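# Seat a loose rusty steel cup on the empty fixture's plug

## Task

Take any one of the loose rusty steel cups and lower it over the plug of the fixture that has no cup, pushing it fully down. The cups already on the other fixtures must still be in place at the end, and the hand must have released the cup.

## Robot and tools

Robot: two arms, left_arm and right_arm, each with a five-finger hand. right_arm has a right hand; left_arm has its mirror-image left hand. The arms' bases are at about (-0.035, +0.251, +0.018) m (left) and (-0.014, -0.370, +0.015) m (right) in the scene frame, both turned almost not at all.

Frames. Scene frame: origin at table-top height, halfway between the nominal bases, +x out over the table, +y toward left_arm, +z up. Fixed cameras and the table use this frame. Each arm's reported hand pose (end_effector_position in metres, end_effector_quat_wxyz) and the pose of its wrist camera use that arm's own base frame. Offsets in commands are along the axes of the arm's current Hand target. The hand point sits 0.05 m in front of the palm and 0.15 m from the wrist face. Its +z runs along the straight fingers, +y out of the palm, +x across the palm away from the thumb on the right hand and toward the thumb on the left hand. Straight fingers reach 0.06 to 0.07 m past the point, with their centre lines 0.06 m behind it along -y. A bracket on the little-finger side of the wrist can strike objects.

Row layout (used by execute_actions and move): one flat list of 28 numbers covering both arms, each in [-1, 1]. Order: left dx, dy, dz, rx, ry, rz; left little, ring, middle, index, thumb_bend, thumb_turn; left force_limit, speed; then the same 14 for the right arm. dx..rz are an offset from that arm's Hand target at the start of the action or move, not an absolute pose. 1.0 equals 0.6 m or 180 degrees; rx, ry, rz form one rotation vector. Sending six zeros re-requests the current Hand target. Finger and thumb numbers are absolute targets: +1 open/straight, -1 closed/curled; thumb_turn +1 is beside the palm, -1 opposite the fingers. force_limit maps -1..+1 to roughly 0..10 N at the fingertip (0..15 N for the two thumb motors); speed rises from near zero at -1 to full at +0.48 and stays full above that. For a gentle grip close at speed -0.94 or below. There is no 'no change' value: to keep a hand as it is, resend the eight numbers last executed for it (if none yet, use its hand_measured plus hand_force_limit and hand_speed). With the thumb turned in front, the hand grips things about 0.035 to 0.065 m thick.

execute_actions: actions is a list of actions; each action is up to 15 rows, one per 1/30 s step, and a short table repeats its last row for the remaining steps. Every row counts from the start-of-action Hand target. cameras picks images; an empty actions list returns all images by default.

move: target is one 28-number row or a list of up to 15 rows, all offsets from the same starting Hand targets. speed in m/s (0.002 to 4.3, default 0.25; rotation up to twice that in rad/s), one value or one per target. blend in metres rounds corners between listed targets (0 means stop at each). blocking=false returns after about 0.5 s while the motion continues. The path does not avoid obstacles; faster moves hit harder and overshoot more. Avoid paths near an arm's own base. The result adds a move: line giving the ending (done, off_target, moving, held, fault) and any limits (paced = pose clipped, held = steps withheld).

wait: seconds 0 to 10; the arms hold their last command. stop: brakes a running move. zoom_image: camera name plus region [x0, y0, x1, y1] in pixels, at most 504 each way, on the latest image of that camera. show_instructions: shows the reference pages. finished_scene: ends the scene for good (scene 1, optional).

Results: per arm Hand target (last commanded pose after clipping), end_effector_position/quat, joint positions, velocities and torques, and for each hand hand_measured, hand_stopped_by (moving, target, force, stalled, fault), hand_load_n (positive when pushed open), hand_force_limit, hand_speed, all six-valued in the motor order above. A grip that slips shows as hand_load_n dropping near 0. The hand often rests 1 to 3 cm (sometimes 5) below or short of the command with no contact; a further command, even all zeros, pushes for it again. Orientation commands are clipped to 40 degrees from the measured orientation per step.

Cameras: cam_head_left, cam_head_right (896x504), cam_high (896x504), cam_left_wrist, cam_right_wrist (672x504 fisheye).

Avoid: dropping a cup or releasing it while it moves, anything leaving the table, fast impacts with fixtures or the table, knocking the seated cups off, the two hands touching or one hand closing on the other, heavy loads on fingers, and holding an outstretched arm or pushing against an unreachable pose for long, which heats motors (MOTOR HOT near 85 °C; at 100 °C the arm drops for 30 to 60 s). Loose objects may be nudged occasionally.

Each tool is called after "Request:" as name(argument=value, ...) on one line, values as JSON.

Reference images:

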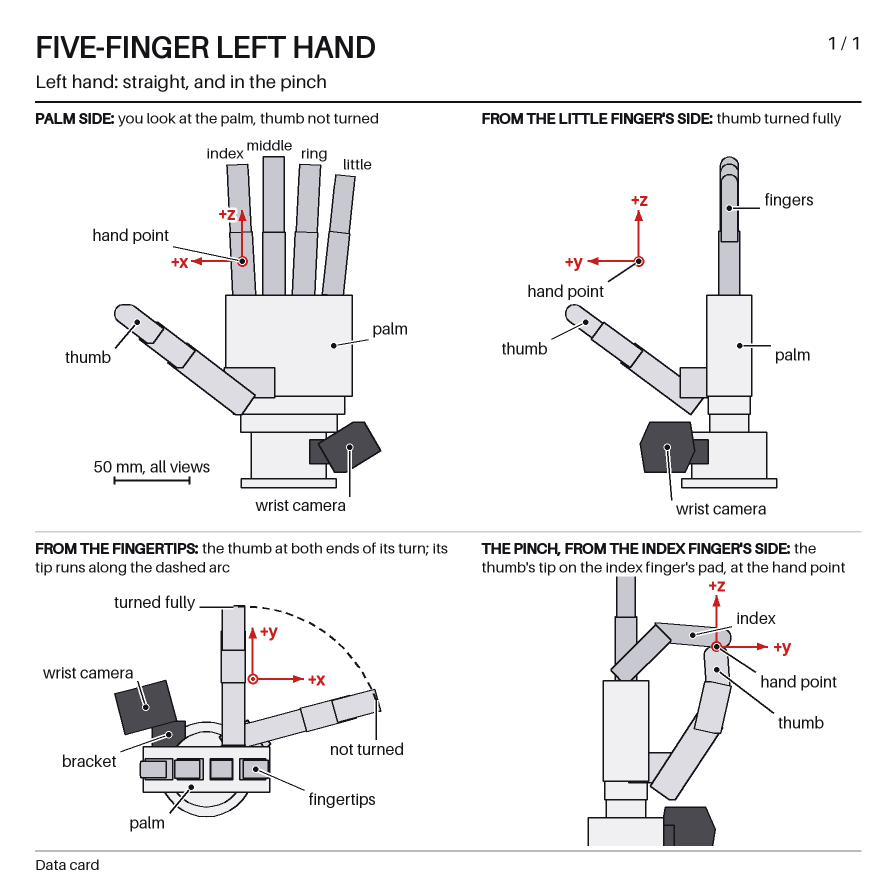

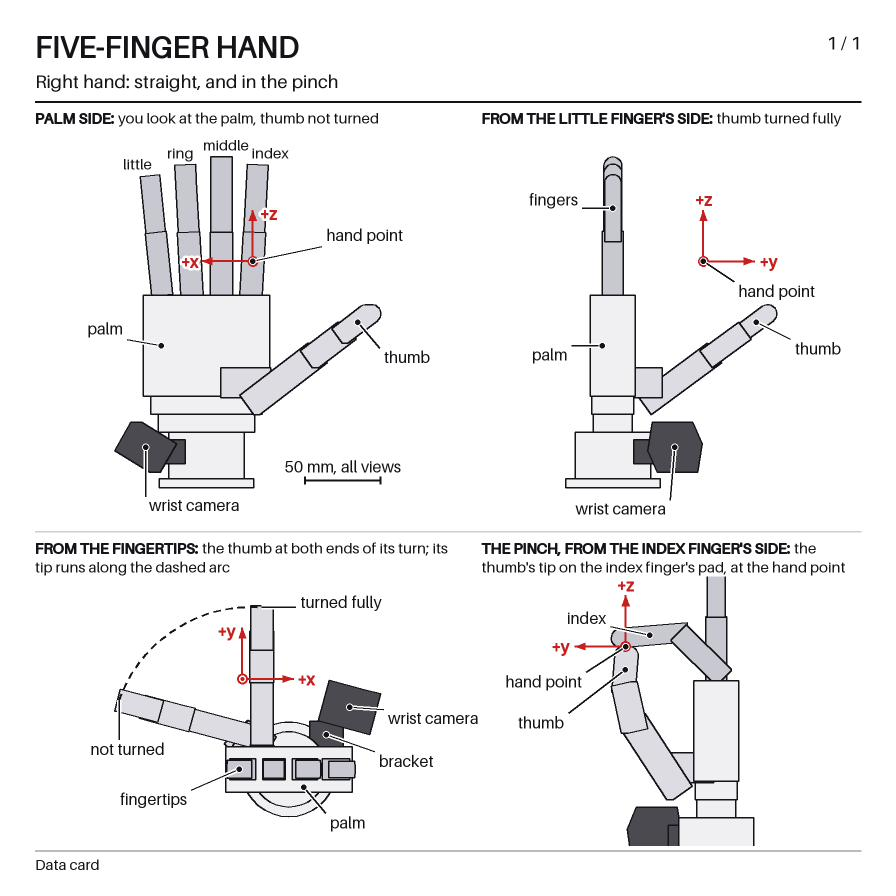

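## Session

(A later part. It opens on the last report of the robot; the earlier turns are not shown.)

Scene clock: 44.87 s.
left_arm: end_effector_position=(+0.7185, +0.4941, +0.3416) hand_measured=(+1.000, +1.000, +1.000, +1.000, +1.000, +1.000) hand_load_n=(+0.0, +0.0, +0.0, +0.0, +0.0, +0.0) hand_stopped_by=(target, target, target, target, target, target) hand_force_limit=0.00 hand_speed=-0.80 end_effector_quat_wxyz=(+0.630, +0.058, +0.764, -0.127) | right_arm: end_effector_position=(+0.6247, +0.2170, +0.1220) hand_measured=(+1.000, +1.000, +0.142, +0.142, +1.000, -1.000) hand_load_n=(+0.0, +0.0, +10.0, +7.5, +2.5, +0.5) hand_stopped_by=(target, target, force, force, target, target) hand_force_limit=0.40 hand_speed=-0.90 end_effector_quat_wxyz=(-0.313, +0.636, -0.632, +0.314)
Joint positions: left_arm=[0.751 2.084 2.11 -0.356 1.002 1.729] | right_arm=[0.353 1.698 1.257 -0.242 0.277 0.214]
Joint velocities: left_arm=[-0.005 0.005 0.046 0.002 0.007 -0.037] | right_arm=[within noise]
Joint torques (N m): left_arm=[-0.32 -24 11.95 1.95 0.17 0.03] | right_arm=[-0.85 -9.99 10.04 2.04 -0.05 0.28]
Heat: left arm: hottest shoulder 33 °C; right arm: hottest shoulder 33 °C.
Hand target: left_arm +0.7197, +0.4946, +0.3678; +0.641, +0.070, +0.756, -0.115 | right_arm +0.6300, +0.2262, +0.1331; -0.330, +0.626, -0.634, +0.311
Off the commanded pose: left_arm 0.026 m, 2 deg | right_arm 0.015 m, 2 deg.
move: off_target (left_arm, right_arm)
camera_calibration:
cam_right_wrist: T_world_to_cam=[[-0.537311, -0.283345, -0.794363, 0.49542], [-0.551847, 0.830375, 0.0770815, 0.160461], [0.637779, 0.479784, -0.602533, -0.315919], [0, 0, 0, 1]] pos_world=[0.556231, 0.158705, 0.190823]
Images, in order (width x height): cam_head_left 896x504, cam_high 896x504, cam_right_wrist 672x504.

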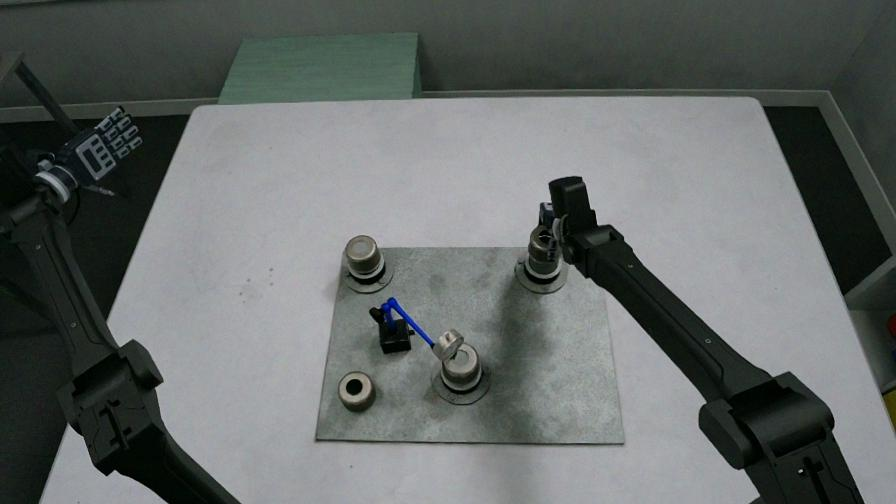

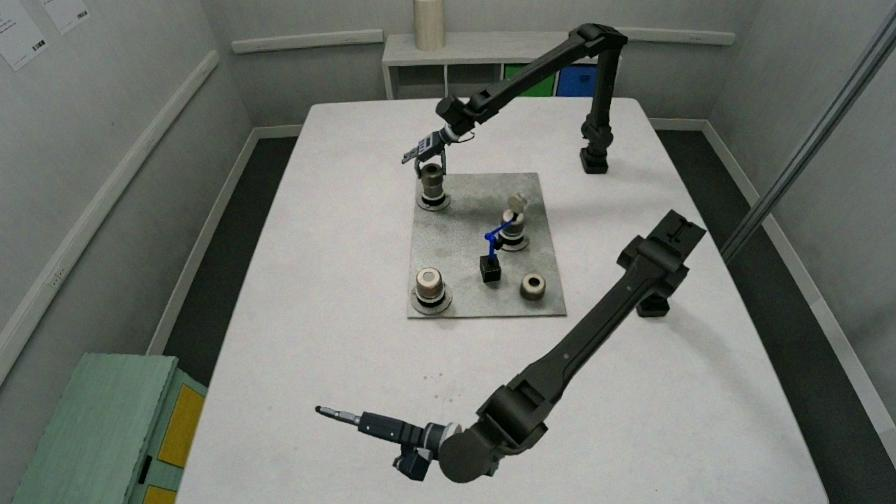

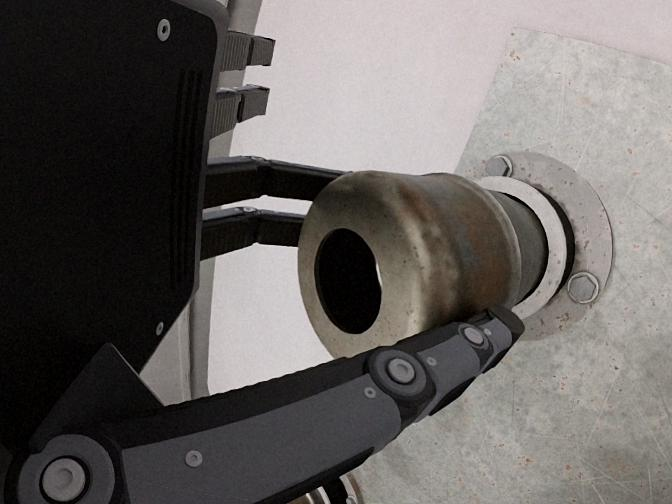

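Request:
move(target=[0,0,0,0,0,0,1,1,1,1,1,1,0,-0.8,0.0085,0.0072,0.001,0,0,0,1,1,-0.5,-0.5,1,-1,0.4,-0.9], speed=0.05, cameras=["cam_right_wrist","cam_high","cam_head_left"])

Scene clock: 46.30 s.
left_arm: end_effector_position=(+0.7185, +0.4941, +0.3416) hand_measured=(+1.000, +1.000, +1.000, +1.000, +1.000, +1.000) hand_load_n=(+0.0, +0.0, +0.0, +0.0, +0.0, +0.0) hand_stopped_by=(target, target, target, target, target, target) hand_force_limit=0.00 hand_speed=-0.80 end_effector_quat_wxyz=(+0.630, +0.058, +0.764, -0.127) | right_arm: end_effector_position=(+0.6239, +0.2168, +0.1207) hand_measured=(+1.000, +1.000, +0.142, +0.142, +1.000, -1.000) hand_load_n=(+0.0, +0.0, +10.0, +8.0, +2.5, +0.5) hand_stopped_by=(target, target, force, force, target, target) hand_force_limit=0.40 hand_speed=-0.90 end_effector_quat_wxyz=(-0.314, +0.637, -0.632, +0.312)
Joint positions: left_arm=[0.751 2.084 2.11 -0.356 1.002 1.729] | right_arm=[0.351 1.698 1.254 -0.241 0.271 0.214]
Joint torques (N m): left_arm=[-0.21 -24.41 12.04 2.06 0.19 0] | right_arm=[-1.32 -10.29 8.88 2.54 -0.04 0.23]
Heat: left arm: hottest shoulder 33 °C; right arm: hottest shoulder 33 °C.
Hand target: left_arm +0.7197, +0.4946, +0.3678; +0.641, +0.070, +0.756, -0.115 | right_arm +0.6279, +0.2212, +0.1291; -0.330, +0.626, -0.634, +0.311
Off the commanded pose: left_arm 0.026 m, 2 deg | right_arm 0.010 m, 2 deg.
move: off_target (left_arm)
camera_calibration:
cam_right_wrist: T_world_to_cam=[[-0.538653, -0.282645, -0.793703, 0.494489], [-0.554054, 0.828534, 0.0809646, 0.161482], [0.634726, 0.483366, -0.602893, -0.31494], [0, 0, 0, 1]] pos_world=[0.555728, 0.158203, 0.189528]
Images, in order (width x height): cam_head_left 896x504, cam_high 896x504, cam_right_wrist 672x504.

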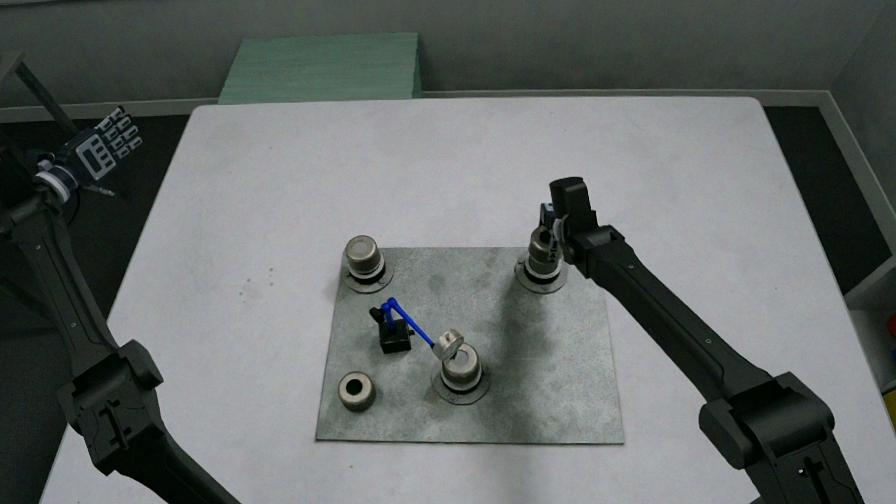

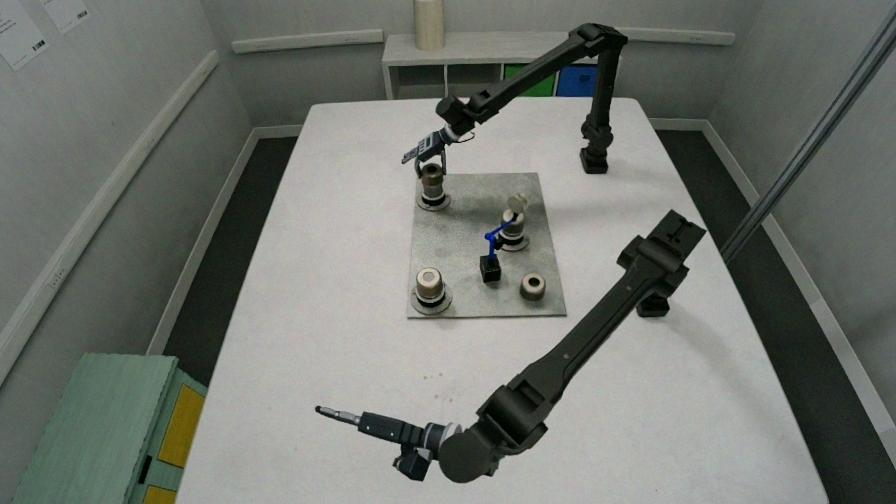

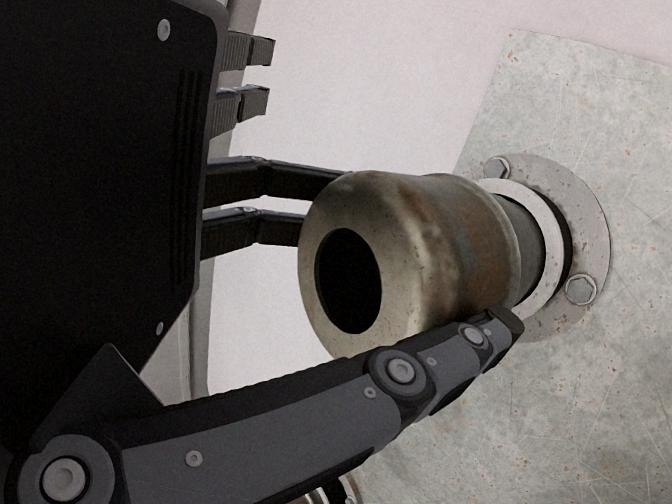

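Request:
zoom_image(camera="cam_head_left", region=[510, 205, 580, 295])

Request:
zoom_image(camera="cam_high", region=[405, 140, 465, 220])

Request:
zoom_image(camera="cam_right_wrist", region=[280, 120, 630, 380])

Scaled by 5.600 from the camera's 896x504 image, which has a finer 1280x720 frame.

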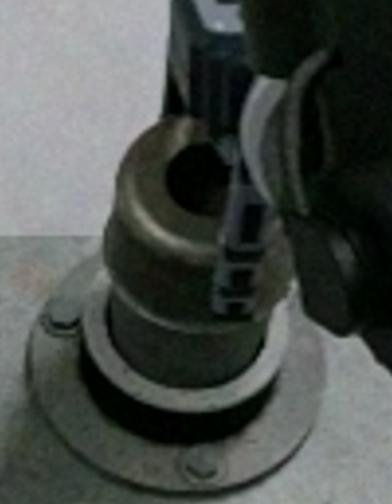

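Scaled by 6.300 from the camera's 896x504 image, which has a finer 1280x720 frame.

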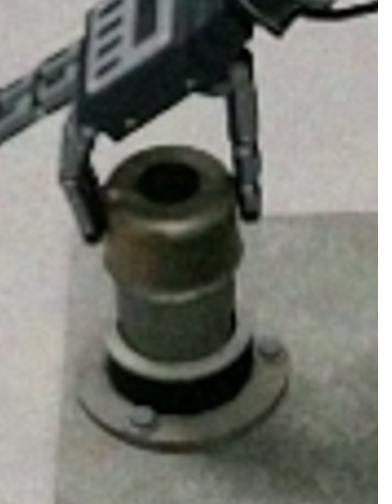

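Scaled by 1.440 from the camera's 672x504 image, which has a finer 960x720 frame.

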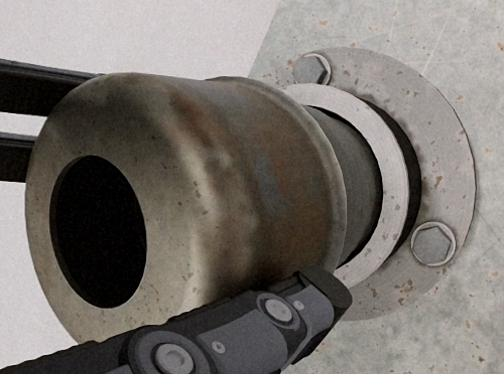

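Request:
move(target=[0,0,0,0,0,0,1,1,1,1,1,1,0,-0.8,0.002,0.0137,0.0038,0,0,0,1,1,-0.5,-0.5,1,-1,0.4,-0.9], speed=0.05, cameras=["cam_right_wrist","cam_high","cam_head_left"])

Request:
zoom_image(camera="cam_high", region=[405, 140, 465, 220])

Request:
zoom_image(camera="cam_head_left", region=[510, 205, 580, 295])

Scene clock: 47.83 s.
left_arm: end_effector_position=(+0.7185, +0.4941, +0.3416) hand_measured=(+1.000, +1.000, +1.000, +1.000, +1.000, +1.000) hand_load_n=(+0.0, +0.0, +0.0, +0.0, +0.0, +0.0) hand_stopped_by=(target, target, target, target, target, target) hand_force_limit=0.00 hand_speed=-0.80 end_effector_quat_wxyz=(+0.630, +0.058, +0.764, -0.127) | right_arm: end_effector_position=(+0.6236, +0.2157, +0.1163) hand_measured=(+1.000, +1.000, +0.142, +0.142, +1.000, -1.000) hand_load_n=(+0.0, +0.0, +10.5, +8.0, +2.0, +0.5) hand_stopped_by=(target, target, force, force, target, target) hand_force_limit=0.40 hand_speed=-0.90 end_effector_quat_wxyz=(-0.318, +0.634, -0.632, +0.314)
Joint positions: left_arm=[0.751 2.084 2.11 -0.356 1.002 1.729] | right_arm=[0.35 1.698 1.236 -0.212 0.271 0.215]
Joint torques (N m): left_arm=[1.08 -23.77 11.97 1.72 0.21 0.01] | right_arm=[-1.2 -10.11 8.53 2.29 -0.03 0.22]
Heat: left arm: hottest shoulder 33 °C; right arm: hottest shoulder 33 °C.
Hand target: left_arm +0.7197, +0.4946, +0.3678; +0.641, +0.070, +0.756, -0.115 | right_arm +0.6249, +0.2202, +0.1211; -0.330, +0.626, -0.634, +0.311
Off the commanded pose: left_arm 0.026 m, 2 deg | right_arm 0.007 m, 2 deg.
move: off_target (left_arm)
camera_calibration:
cam_right_wrist: T_world_to_cam=[[-0.531081, -0.277697, -0.800523, 0.48547], [-0.552987, 0.829423, 0.0791391, 0.161936], [0.641995, 0.484708, -0.594054, -0.322675], [0, 0, 0, 1]] pos_world=[0.554529, 0.156903, 0.184128]
Images, in order (width x height): cam_head_left 896x504, cam_high 896x504, cam_right_wrist 672x504.

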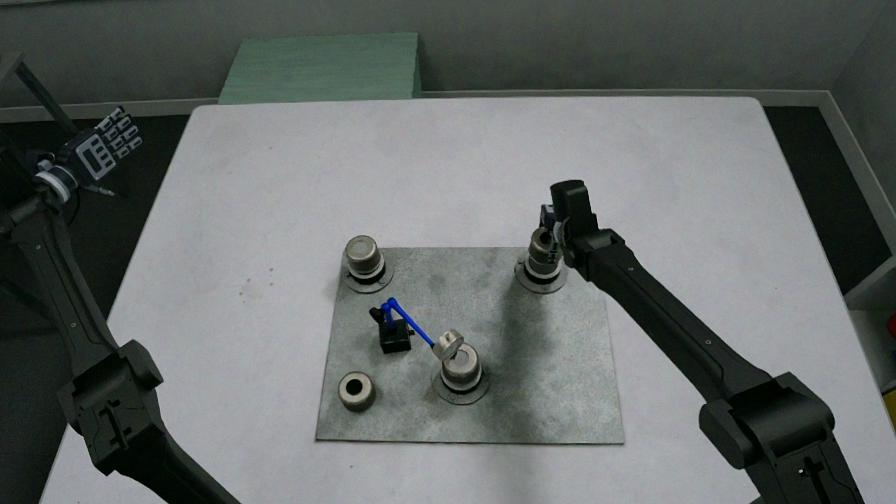

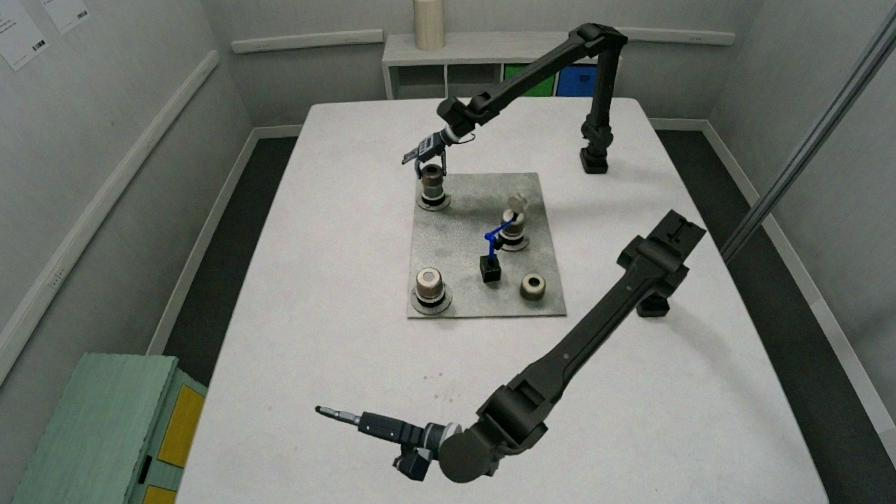

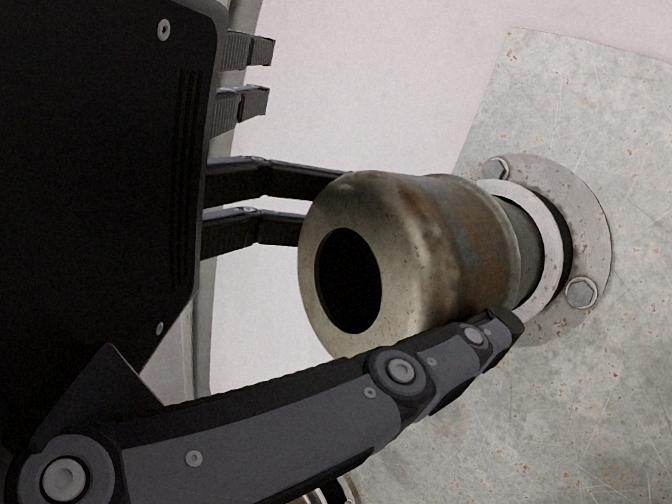

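Scaled by 6.300 from the camera's 896x504 image, which has a finer 1280x720 frame.

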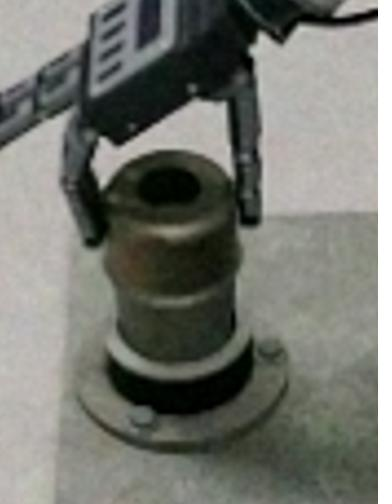

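Scaled by 5.600 from the camera's 896x504 image, which has a finer 1280x720 frame.

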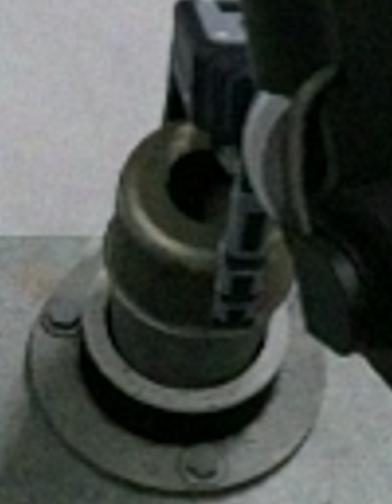

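Request:
move(target=[0,0,0,0,0,0,1,1,1,1,1,1,0,-0.8,0.003,0.0130,0.0095,-0.006,0,0,1,1,-0.5,-0.5,1,-1,0.4,-0.9], speed=0.05, cameras=["cam_right_wrist","cam_high","cam_head_left"])

Request:
zoom_image(camera="cam_high", region=[405, 140, 465, 220])

Request:
zoom_image(camera="cam_head_left", region=[510, 205, 580, 295])

Scene clock: 49.10 s.
left_arm: end_effector_position=(+0.7185, +0.4941, +0.3416) hand_measured=(+1.000, +1.000, +1.000, +1.000, +1.000, +1.000) hand_load_n=(+0.0, +0.0, +0.0, +0.0, +0.0, +0.0) hand_stopped_by=(target, target, target, target, target, target) hand_force_limit=0.00 hand_speed=-0.80 end_effector_quat_wxyz=(+0.630, +0.058, +0.764, -0.127) | right_arm: end_effector_position=(+0.6241, +0.2145, +0.1106) hand_measured=(+1.000, +1.000, +0.142, +0.142, +1.000, -1.000) hand_load_n=(+0.0, +0.0, +10.0, +8.0, +2.5, +1.0) hand_stopped_by=(target, target, force, force, target, target) hand_force_limit=0.40 hand_speed=-0.90 end_effector_quat_wxyz=(-0.316, +0.634, -0.635, +0.309)
Joint positions: left_arm=[0.751 2.084 2.11 -0.356 1.002 1.729] | right_arm=[0.345 1.707 1.236 -0.212 0.263 0.221]
Joint torques (N m): left_arm=[-0.26 -23.94 11.89 1.91 0.24 -0.02] | right_arm=[-1.32 -9.88 8.59 2.09 -0.05 0.18]
Heat: left arm: hottest shoulder 33 °C; right arm: hottest shoulder 33 °C.
Hand target: left_arm +0.7197, +0.4946, +0.3678; +0.641, +0.070, +0.756, -0.115 | right_arm +0.6249, +0.2187, +0.1114; -0.324, +0.629, -0.637, +0.305
Off the commanded pose: left_arm 0.026 m, 2 deg | right_arm 0.004 m, 1 deg.
move: off_target (left_arm)
camera_calibration:
cam_right_wrist: T_world_to_cam=[[-0.539806, -0.272217, -0.79656, 0.484613], [-0.550577, 0.829976, 0.0894739, 0.160946], [0.636769, 0.486866, -0.597902, -0.322602], [0, 0, 0, 1]] pos_world=[0.555633, 0.155403, 0.178739]
Images, in order (width x height): cam_head_left 896x504, cam_high 896x504, cam_right_wrist 672x504.

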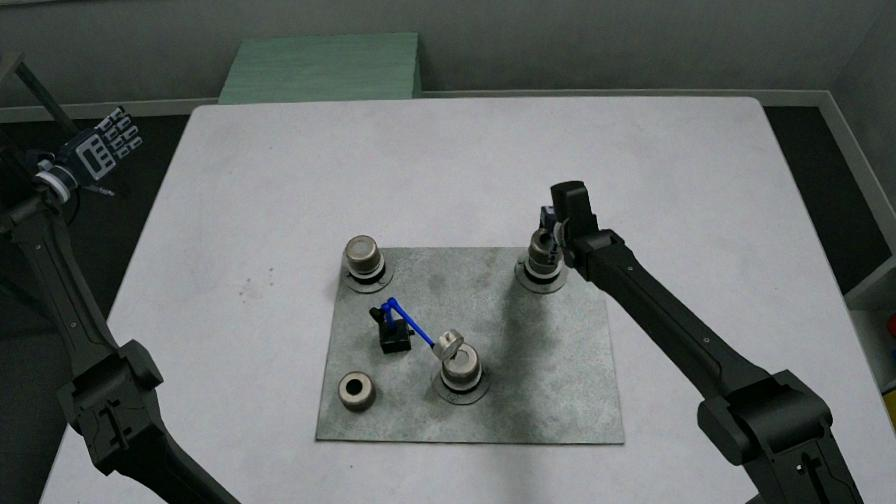

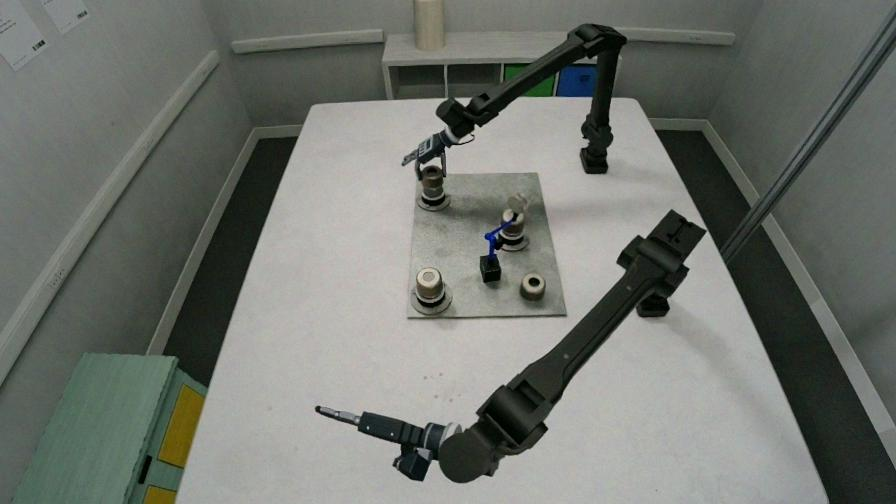

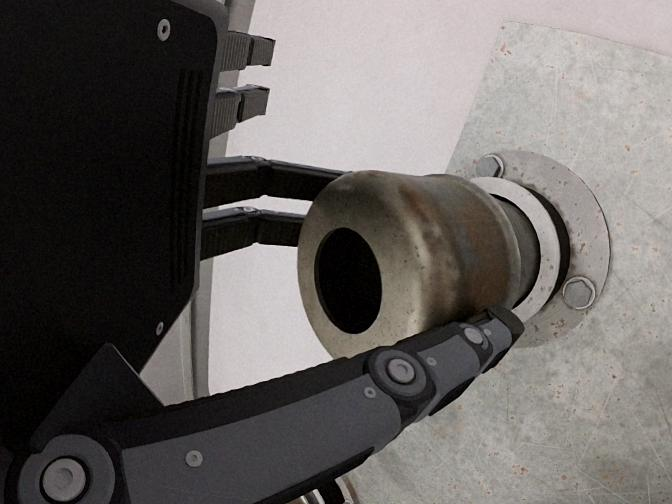

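Scaled by 6.300 from the camera's 896x504 image, which has a finer 1280x720 frame.

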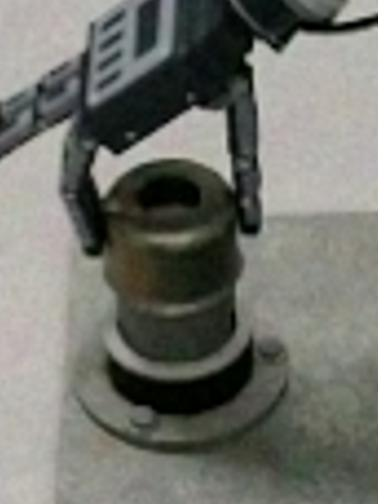

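Scaled by 5.600 from the camera's 896x504 image, which has a finer 1280x720 frame.

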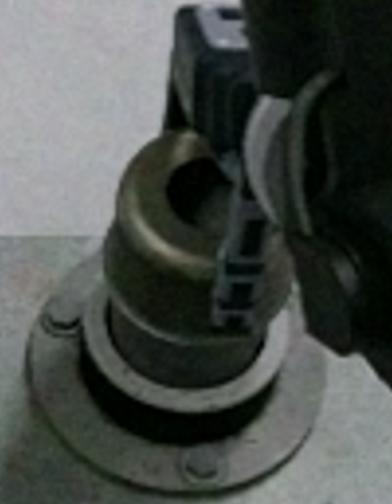

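Request:
move(target=[0,0,0,0,0,0,1,1,1,1,1,1,0,-0.8,0.0022,0.0172,0.0105,-0.003,0,0,1,1,-0.5,-0.5,1,-1,0.4,-0.9], speed=0.05, cameras=["cam_right_wrist","cam_high","cam_head_left"])

Request:
zoom_image(camera="cam_high", region=[405, 140, 465, 220])

Request:
zoom_image(camera="cam_head_left", region=[510, 205, 580, 295])

Scene clock: 50.33 s.
left_arm: end_effector_position=(+0.7185, +0.4941, +0.3416) hand_measured=(+1.000, +1.000, +1.000, +1.000, +1.000, +1.000) hand_load_n=(+0.0, +0.0, +0.0, +0.0, +0.0, +0.0) hand_stopped_by=(target, target, target, target, target, target) hand_force_limit=0.00 hand_speed=-0.80 end_effector_quat_wxyz=(+0.630, +0.058, +0.764, -0.127) | right_arm: end_effector_position=(+0.6237, +0.2142, +0.0999) hand_measured=(+1.000, +1.000, +0.142, +0.142, +1.000, -1.000) hand_load_n=(+0.0, +0.0, +10.5, +8.5, +2.5, +1.0) hand_stopped_by=(target, target, force, force, target, target) hand_force_limit=0.40 hand_speed=-0.90 end_effector_quat_wxyz=(-0.314, +0.635, -0.636, +0.306)
Joint positions: left_arm=[0.751 2.084 2.11 -0.356 1.002 1.729] | right_arm=[0.344 1.721 1.227 -0.195 0.26 0.222]
Joint torques (N m): left_arm=[0.21 -24 11.96 1.98 0.19 0.01] | right_arm=[-1.32 -9.82 8.21 2.11 -0.06 0.17]
Heat: left arm: hottest shoulder 33 °C; right arm: hottest shoulder 33 °C.
Hand target: left_arm +0.7197, +0.4946, +0.3678; +0.641, +0.070, +0.756, -0.115 | right_arm +0.6237, +0.2178, +0.0994; -0.321, +0.631, -0.639, +0.302
Off the commanded pose: left_arm 0.026 m, 2 deg | right_arm 0.004 m, 1 deg.
move: off_target (left_arm)
camera_calibration:
cam_right_wrist: T_world_to_cam=[[-0.545637, -0.271155, -0.792941, 0.478959], [-0.550075, 0.829718, 0.0947852, 0.161167], [0.632216, 0.487896, -0.601881, -0.325589], [0, 0, 0, 1]] pos_world=[0.555835, 0.155002, 0.168544]
Images, in order (width x height): cam_head_left 896x504, cam_high 896x504, cam_right_wrist 672x504.

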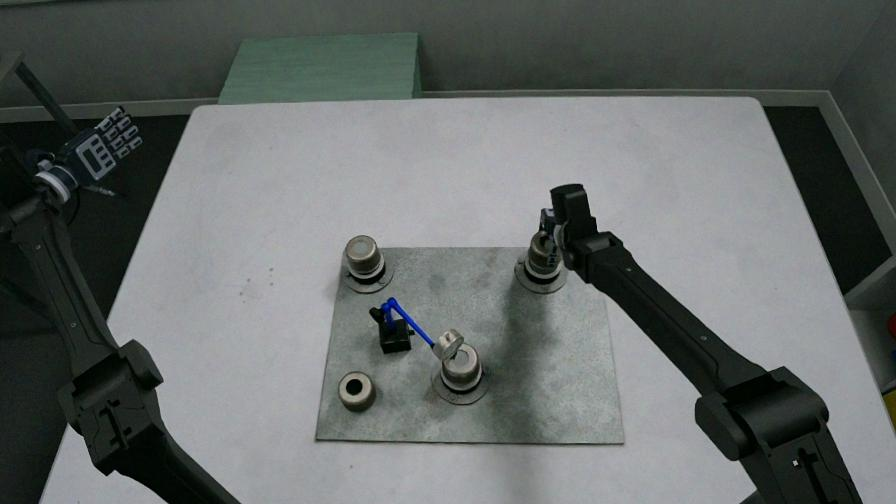

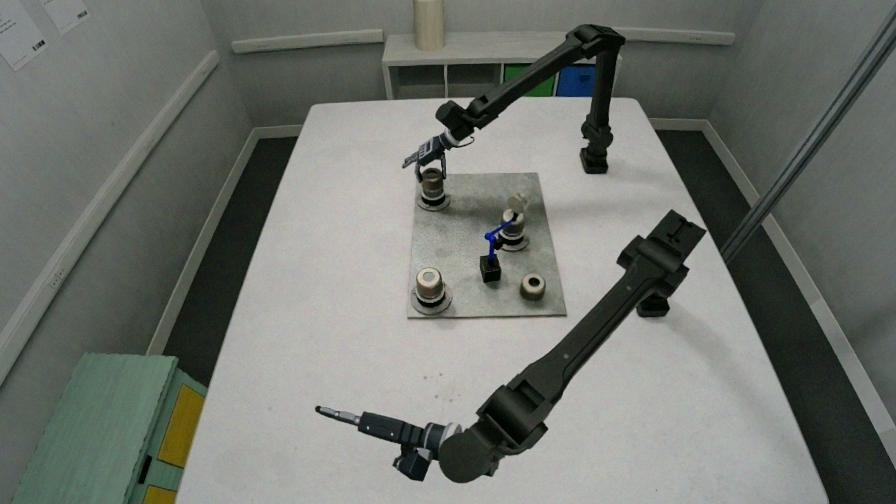

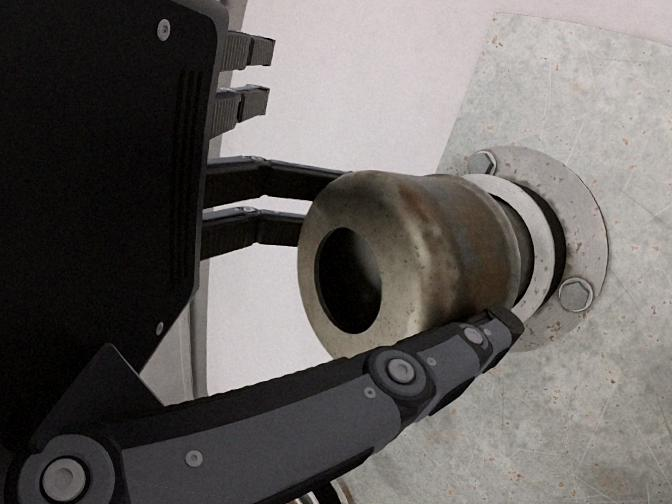

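Scaled by 6.300 from the camera's 896x504 image, which has a finer 1280x720 frame.

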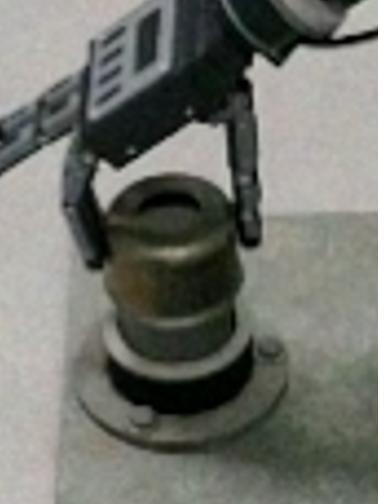

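Scaled by 5.600 from the camera's 896x504 image, which has a finer 1280x720 frame.

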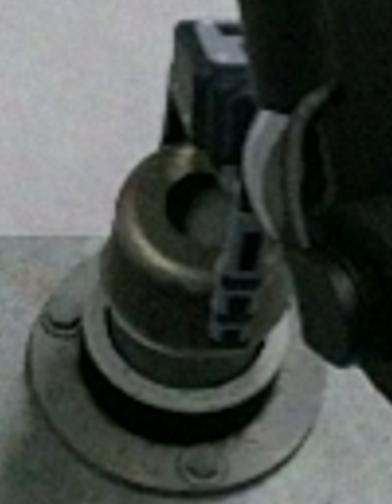

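Request:
move(target=[0,0,0,0,0,0,1,1,1,1,1,1,0,-0.8,0.0015,0.0165,0.0115,-0.001,0,0,1,1,-0.5,-0.5,1,-1,0.4,-0.9], speed=0.05, cameras=["cam_right_wrist","cam_high","cam_head_left"])

Request:
zoom_image(camera="cam_high", region=[405, 140, 465, 220])

Request:
zoom_image(camera="cam_head_left", region=[510, 205, 580, 295])

Scene clock: 51.63 s.
left_arm: end_effector_position=(+0.7185, +0.4941, +0.3416) hand_measured=(+1.000, +1.000, +1.000, +1.000, +1.000, +1.000) hand_load_n=(+0.0, +0.0, +0.0, +0.0, -0.5, +0.0) hand_stopped_by=(target, target, target, target, target, target) hand_force_limit=0.00 hand_speed=-0.80 end_effector_quat_wxyz=(+0.630, +0.058, +0.764, -0.127) | right_arm: end_effector_position=(+0.6239, +0.2147, +0.0895) hand_measured=(+1.000, +1.000, +0.142, +0.142, +1.000, -1.000) hand_load_n=(+0.0, +0.0, +10.5, +8.0, +2.5, +1.0) hand_stopped_by=(target, target, force, force, target, target) hand_force_limit=0.40 hand_speed=-0.90 end_effector_quat_wxyz=(-0.315, +0.635, -0.636, +0.306)
Joint positions: left_arm=[0.751 2.084 2.11 -0.356 1.002 1.729] | right_arm=[0.344 1.735 1.215 -0.169 0.258 0.223]
Joint torques (N m): left_arm=[0.26 -23.59 12.05 1.73 0.22 0] | right_arm=[-1.32 -9.88 8.01 2.09 -0.05 0.17]
Heat: left arm: hottest shoulder 33 °C; right arm: hottest shoulder 33 °C.
Hand target: left_arm +0.7197, +0.4946, +0.3678; +0.641, +0.070, +0.756, -0.115 | right_arm +0.6231, +0.2172, +0.0873; -0.320, +0.631, -0.639, +0.301
Off the commanded pose: left_arm 0.026 m, 2 deg | right_arm 0.003 m, 1 deg.
move: off_target (left_arm)
camera_calibration:
cam_right_wrist: T_world_to_cam=[[-0.545264, -0.270185, -0.793528, 0.470559], [-0.550647, 0.829194, 0.0960427, 0.162224], [0.63204, 0.489323, -0.600906, -0.332457], [0, 0, 0, 1]] pos_world=[0.556034, 0.155302, 0.158046]
Images, in order (width x height): cam_head_left 896x504, cam_high 896x504, cam_right_wrist 672x504.

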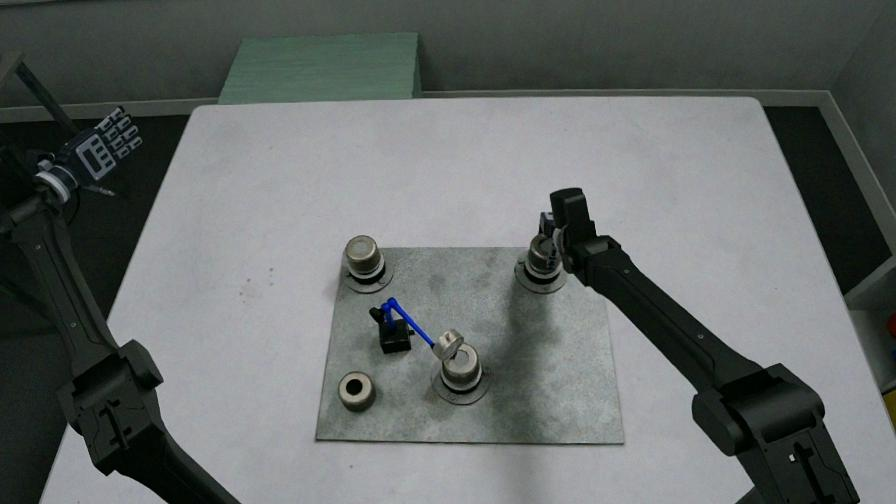

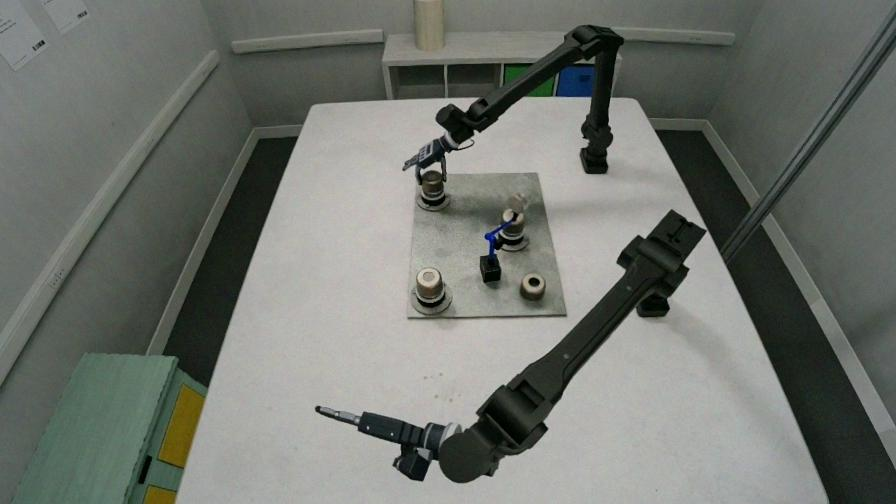

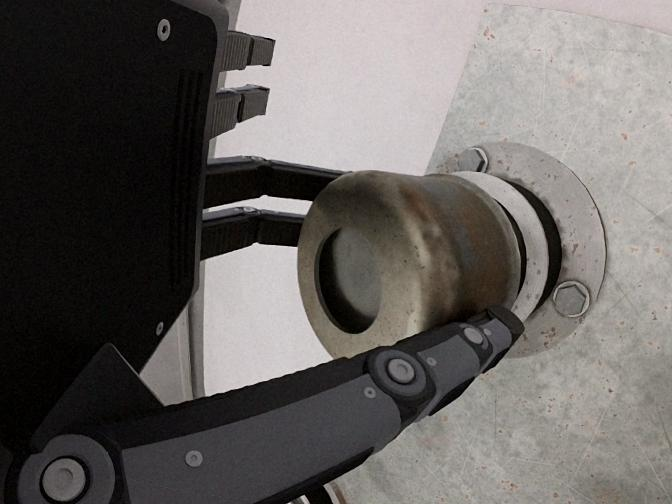

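Scaled by 6.300 from the camera's 896x504 image, which has a finer 1280x720 frame.

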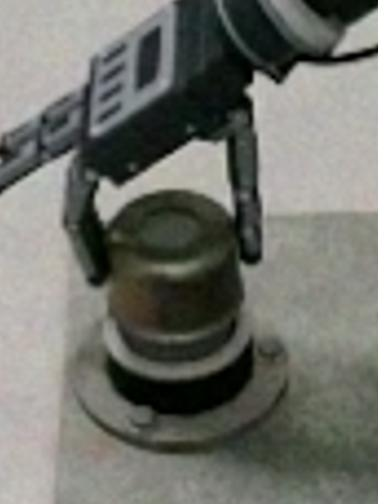

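Scaled by 5.600 from the camera's 896x504 image, which has a finer 1280x720 frame.

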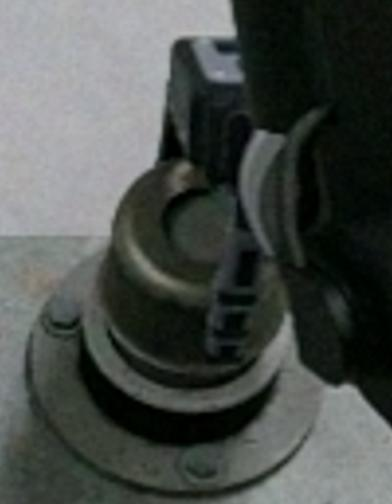

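Request:
zoom_image(camera="cam_high", region=[400, 250, 460, 330])

Request:
zoom_image(camera="cam_head_left", region=[330, 220, 400, 310])

Scaled by 6.300 from the camera's 896x504 image, which has a finer 1280x720 frame.

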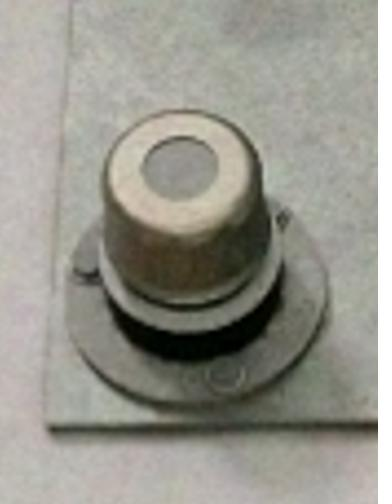

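Scaled by 5.600 from the camera's 896x504 image, which has a finer 1280x720 frame.

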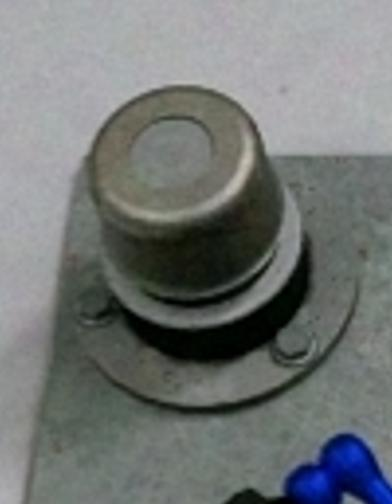

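Request:
move(target=[0,0,0,0,0,0,1,1,1,1,1,1,0,-0.8,0.002,0.011,0.0075,-0.001,0,0,1,1,-0.5,-0.5,1,-1,0.4,-0.9], speed=0.04, cameras=["cam_right_wrist","cam_high","cam_head_left"])

Request:
zoom_image(camera="cam_high", region=[405, 140, 465, 220])

Request:
zoom_image(camera="cam_head_left", region=[510, 205, 580, 295])

Scene clock: 52.97 s.
left_arm: end_effector_position=(+0.7185, +0.4941, +0.3416) hand_measured=(+1.000, +1.000, +1.000, +1.000, +1.000, +1.000) hand_load_n=(+0.0, +0.0, +0.0, +0.0, +0.0, +0.0) hand_stopped_by=(target, target, target, target, target, target) hand_force_limit=0.00 hand_speed=-0.80 end_effector_quat_wxyz=(+0.630, +0.058, +0.764, -0.127) | right_arm: end_effector_position=(+0.6236, +0.2140, +0.0829) hand_measured=(+1.000, +1.000, +0.142, +0.142, +1.000, -1.000) hand_load_n=(+0.0, +0.0, +10.5, +8.0, +2.5, +1.0) hand_stopped_by=(target, target, force, force, target, target) hand_force_limit=0.40 hand_speed=-0.90 end_effector_quat_wxyz=(-0.315, +0.635, -0.636, +0.305)
Joint positions: left_arm=[0.751 2.084 2.11 -0.356 1.002 1.729] | right_arm=[0.342 1.742 1.205 -0.152 0.256 0.224]
Joint torques (N m): left_arm=[0.56 -24.29 12.05 1.98 0.25 -0.03] | right_arm=[-1.32 -9.82 7.84 2.09 -0.05 0.16]
Heat: left arm: hottest shoulder 34 °C; right arm: hottest shoulder 33 °C.
Hand target: left_arm +0.7197, +0.4946, +0.3678; +0.641, +0.070, +0.756, -0.115 | right_arm +0.6226, +0.2162, +0.0793; -0.319, +0.632, -0.640, +0.300
Off the commanded pose: left_arm 0.026 m, 2 deg | right_arm 0.004 m, 1 deg.
move: off_target (left_arm)
camera_calibration:
cam_right_wrist: T_world_to_cam=[[-0.545975, -0.269009, -0.793439, 0.465064], [-0.5506, 0.82902, 0.0978028, 0.1631], [0.631467, 0.490266, -0.60074, -0.335753], [0, 0, 0, 1]] pos_world=[0.555734, 0.154501, 0.151348]
Images, in order (width x height): cam_head_left 896x504, cam_high 896x504, cam_right_wrist 672x504.

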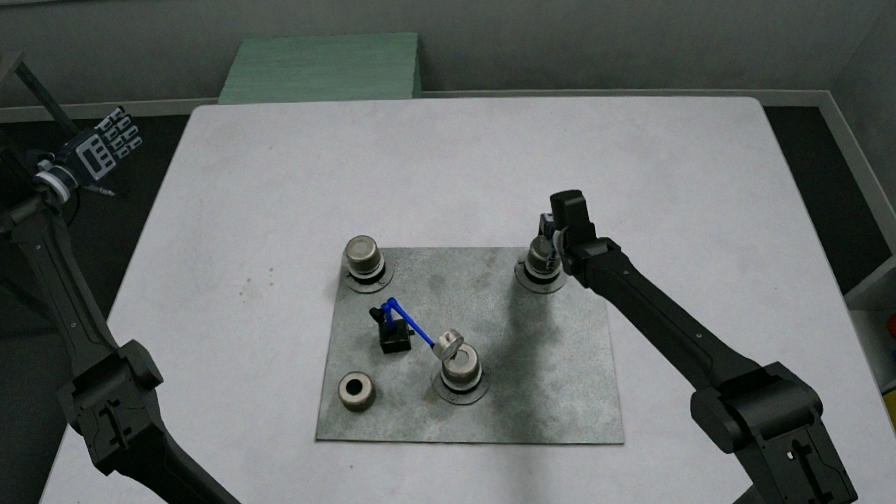

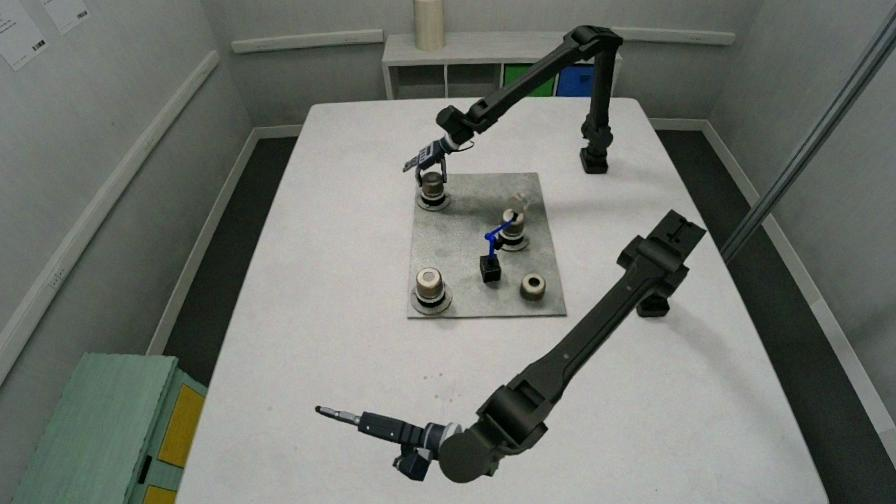

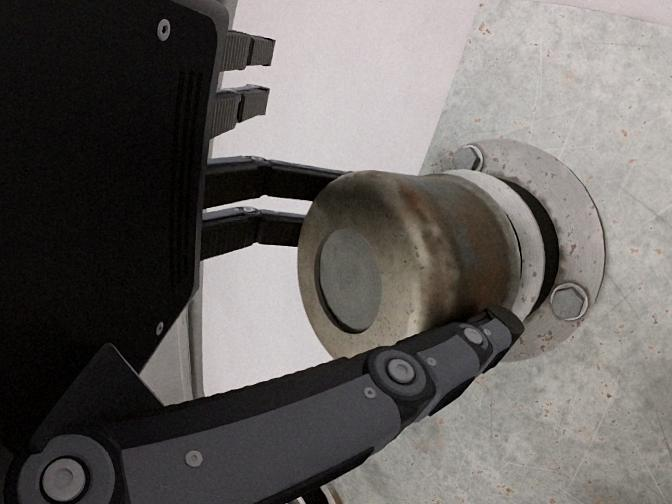

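Scaled by 6.300 from the camera's 896x504 image, which has a finer 1280x720 frame.

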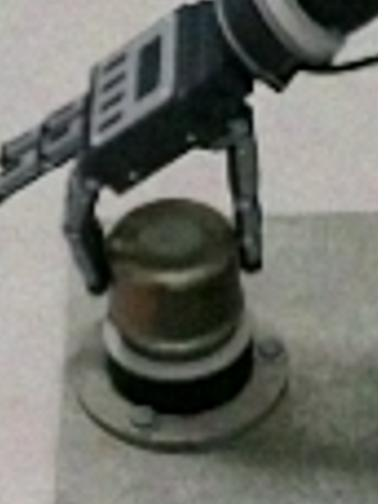

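Scaled by 5.600 from the camera's 896x504 image, which has a finer 1280x720 frame.

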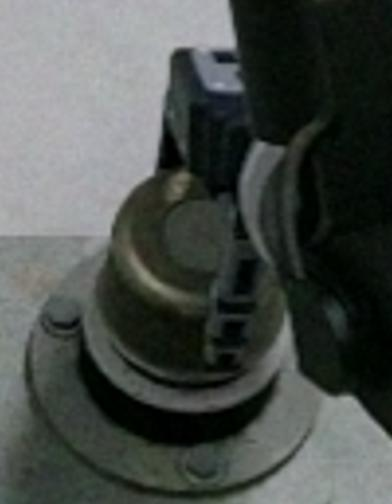

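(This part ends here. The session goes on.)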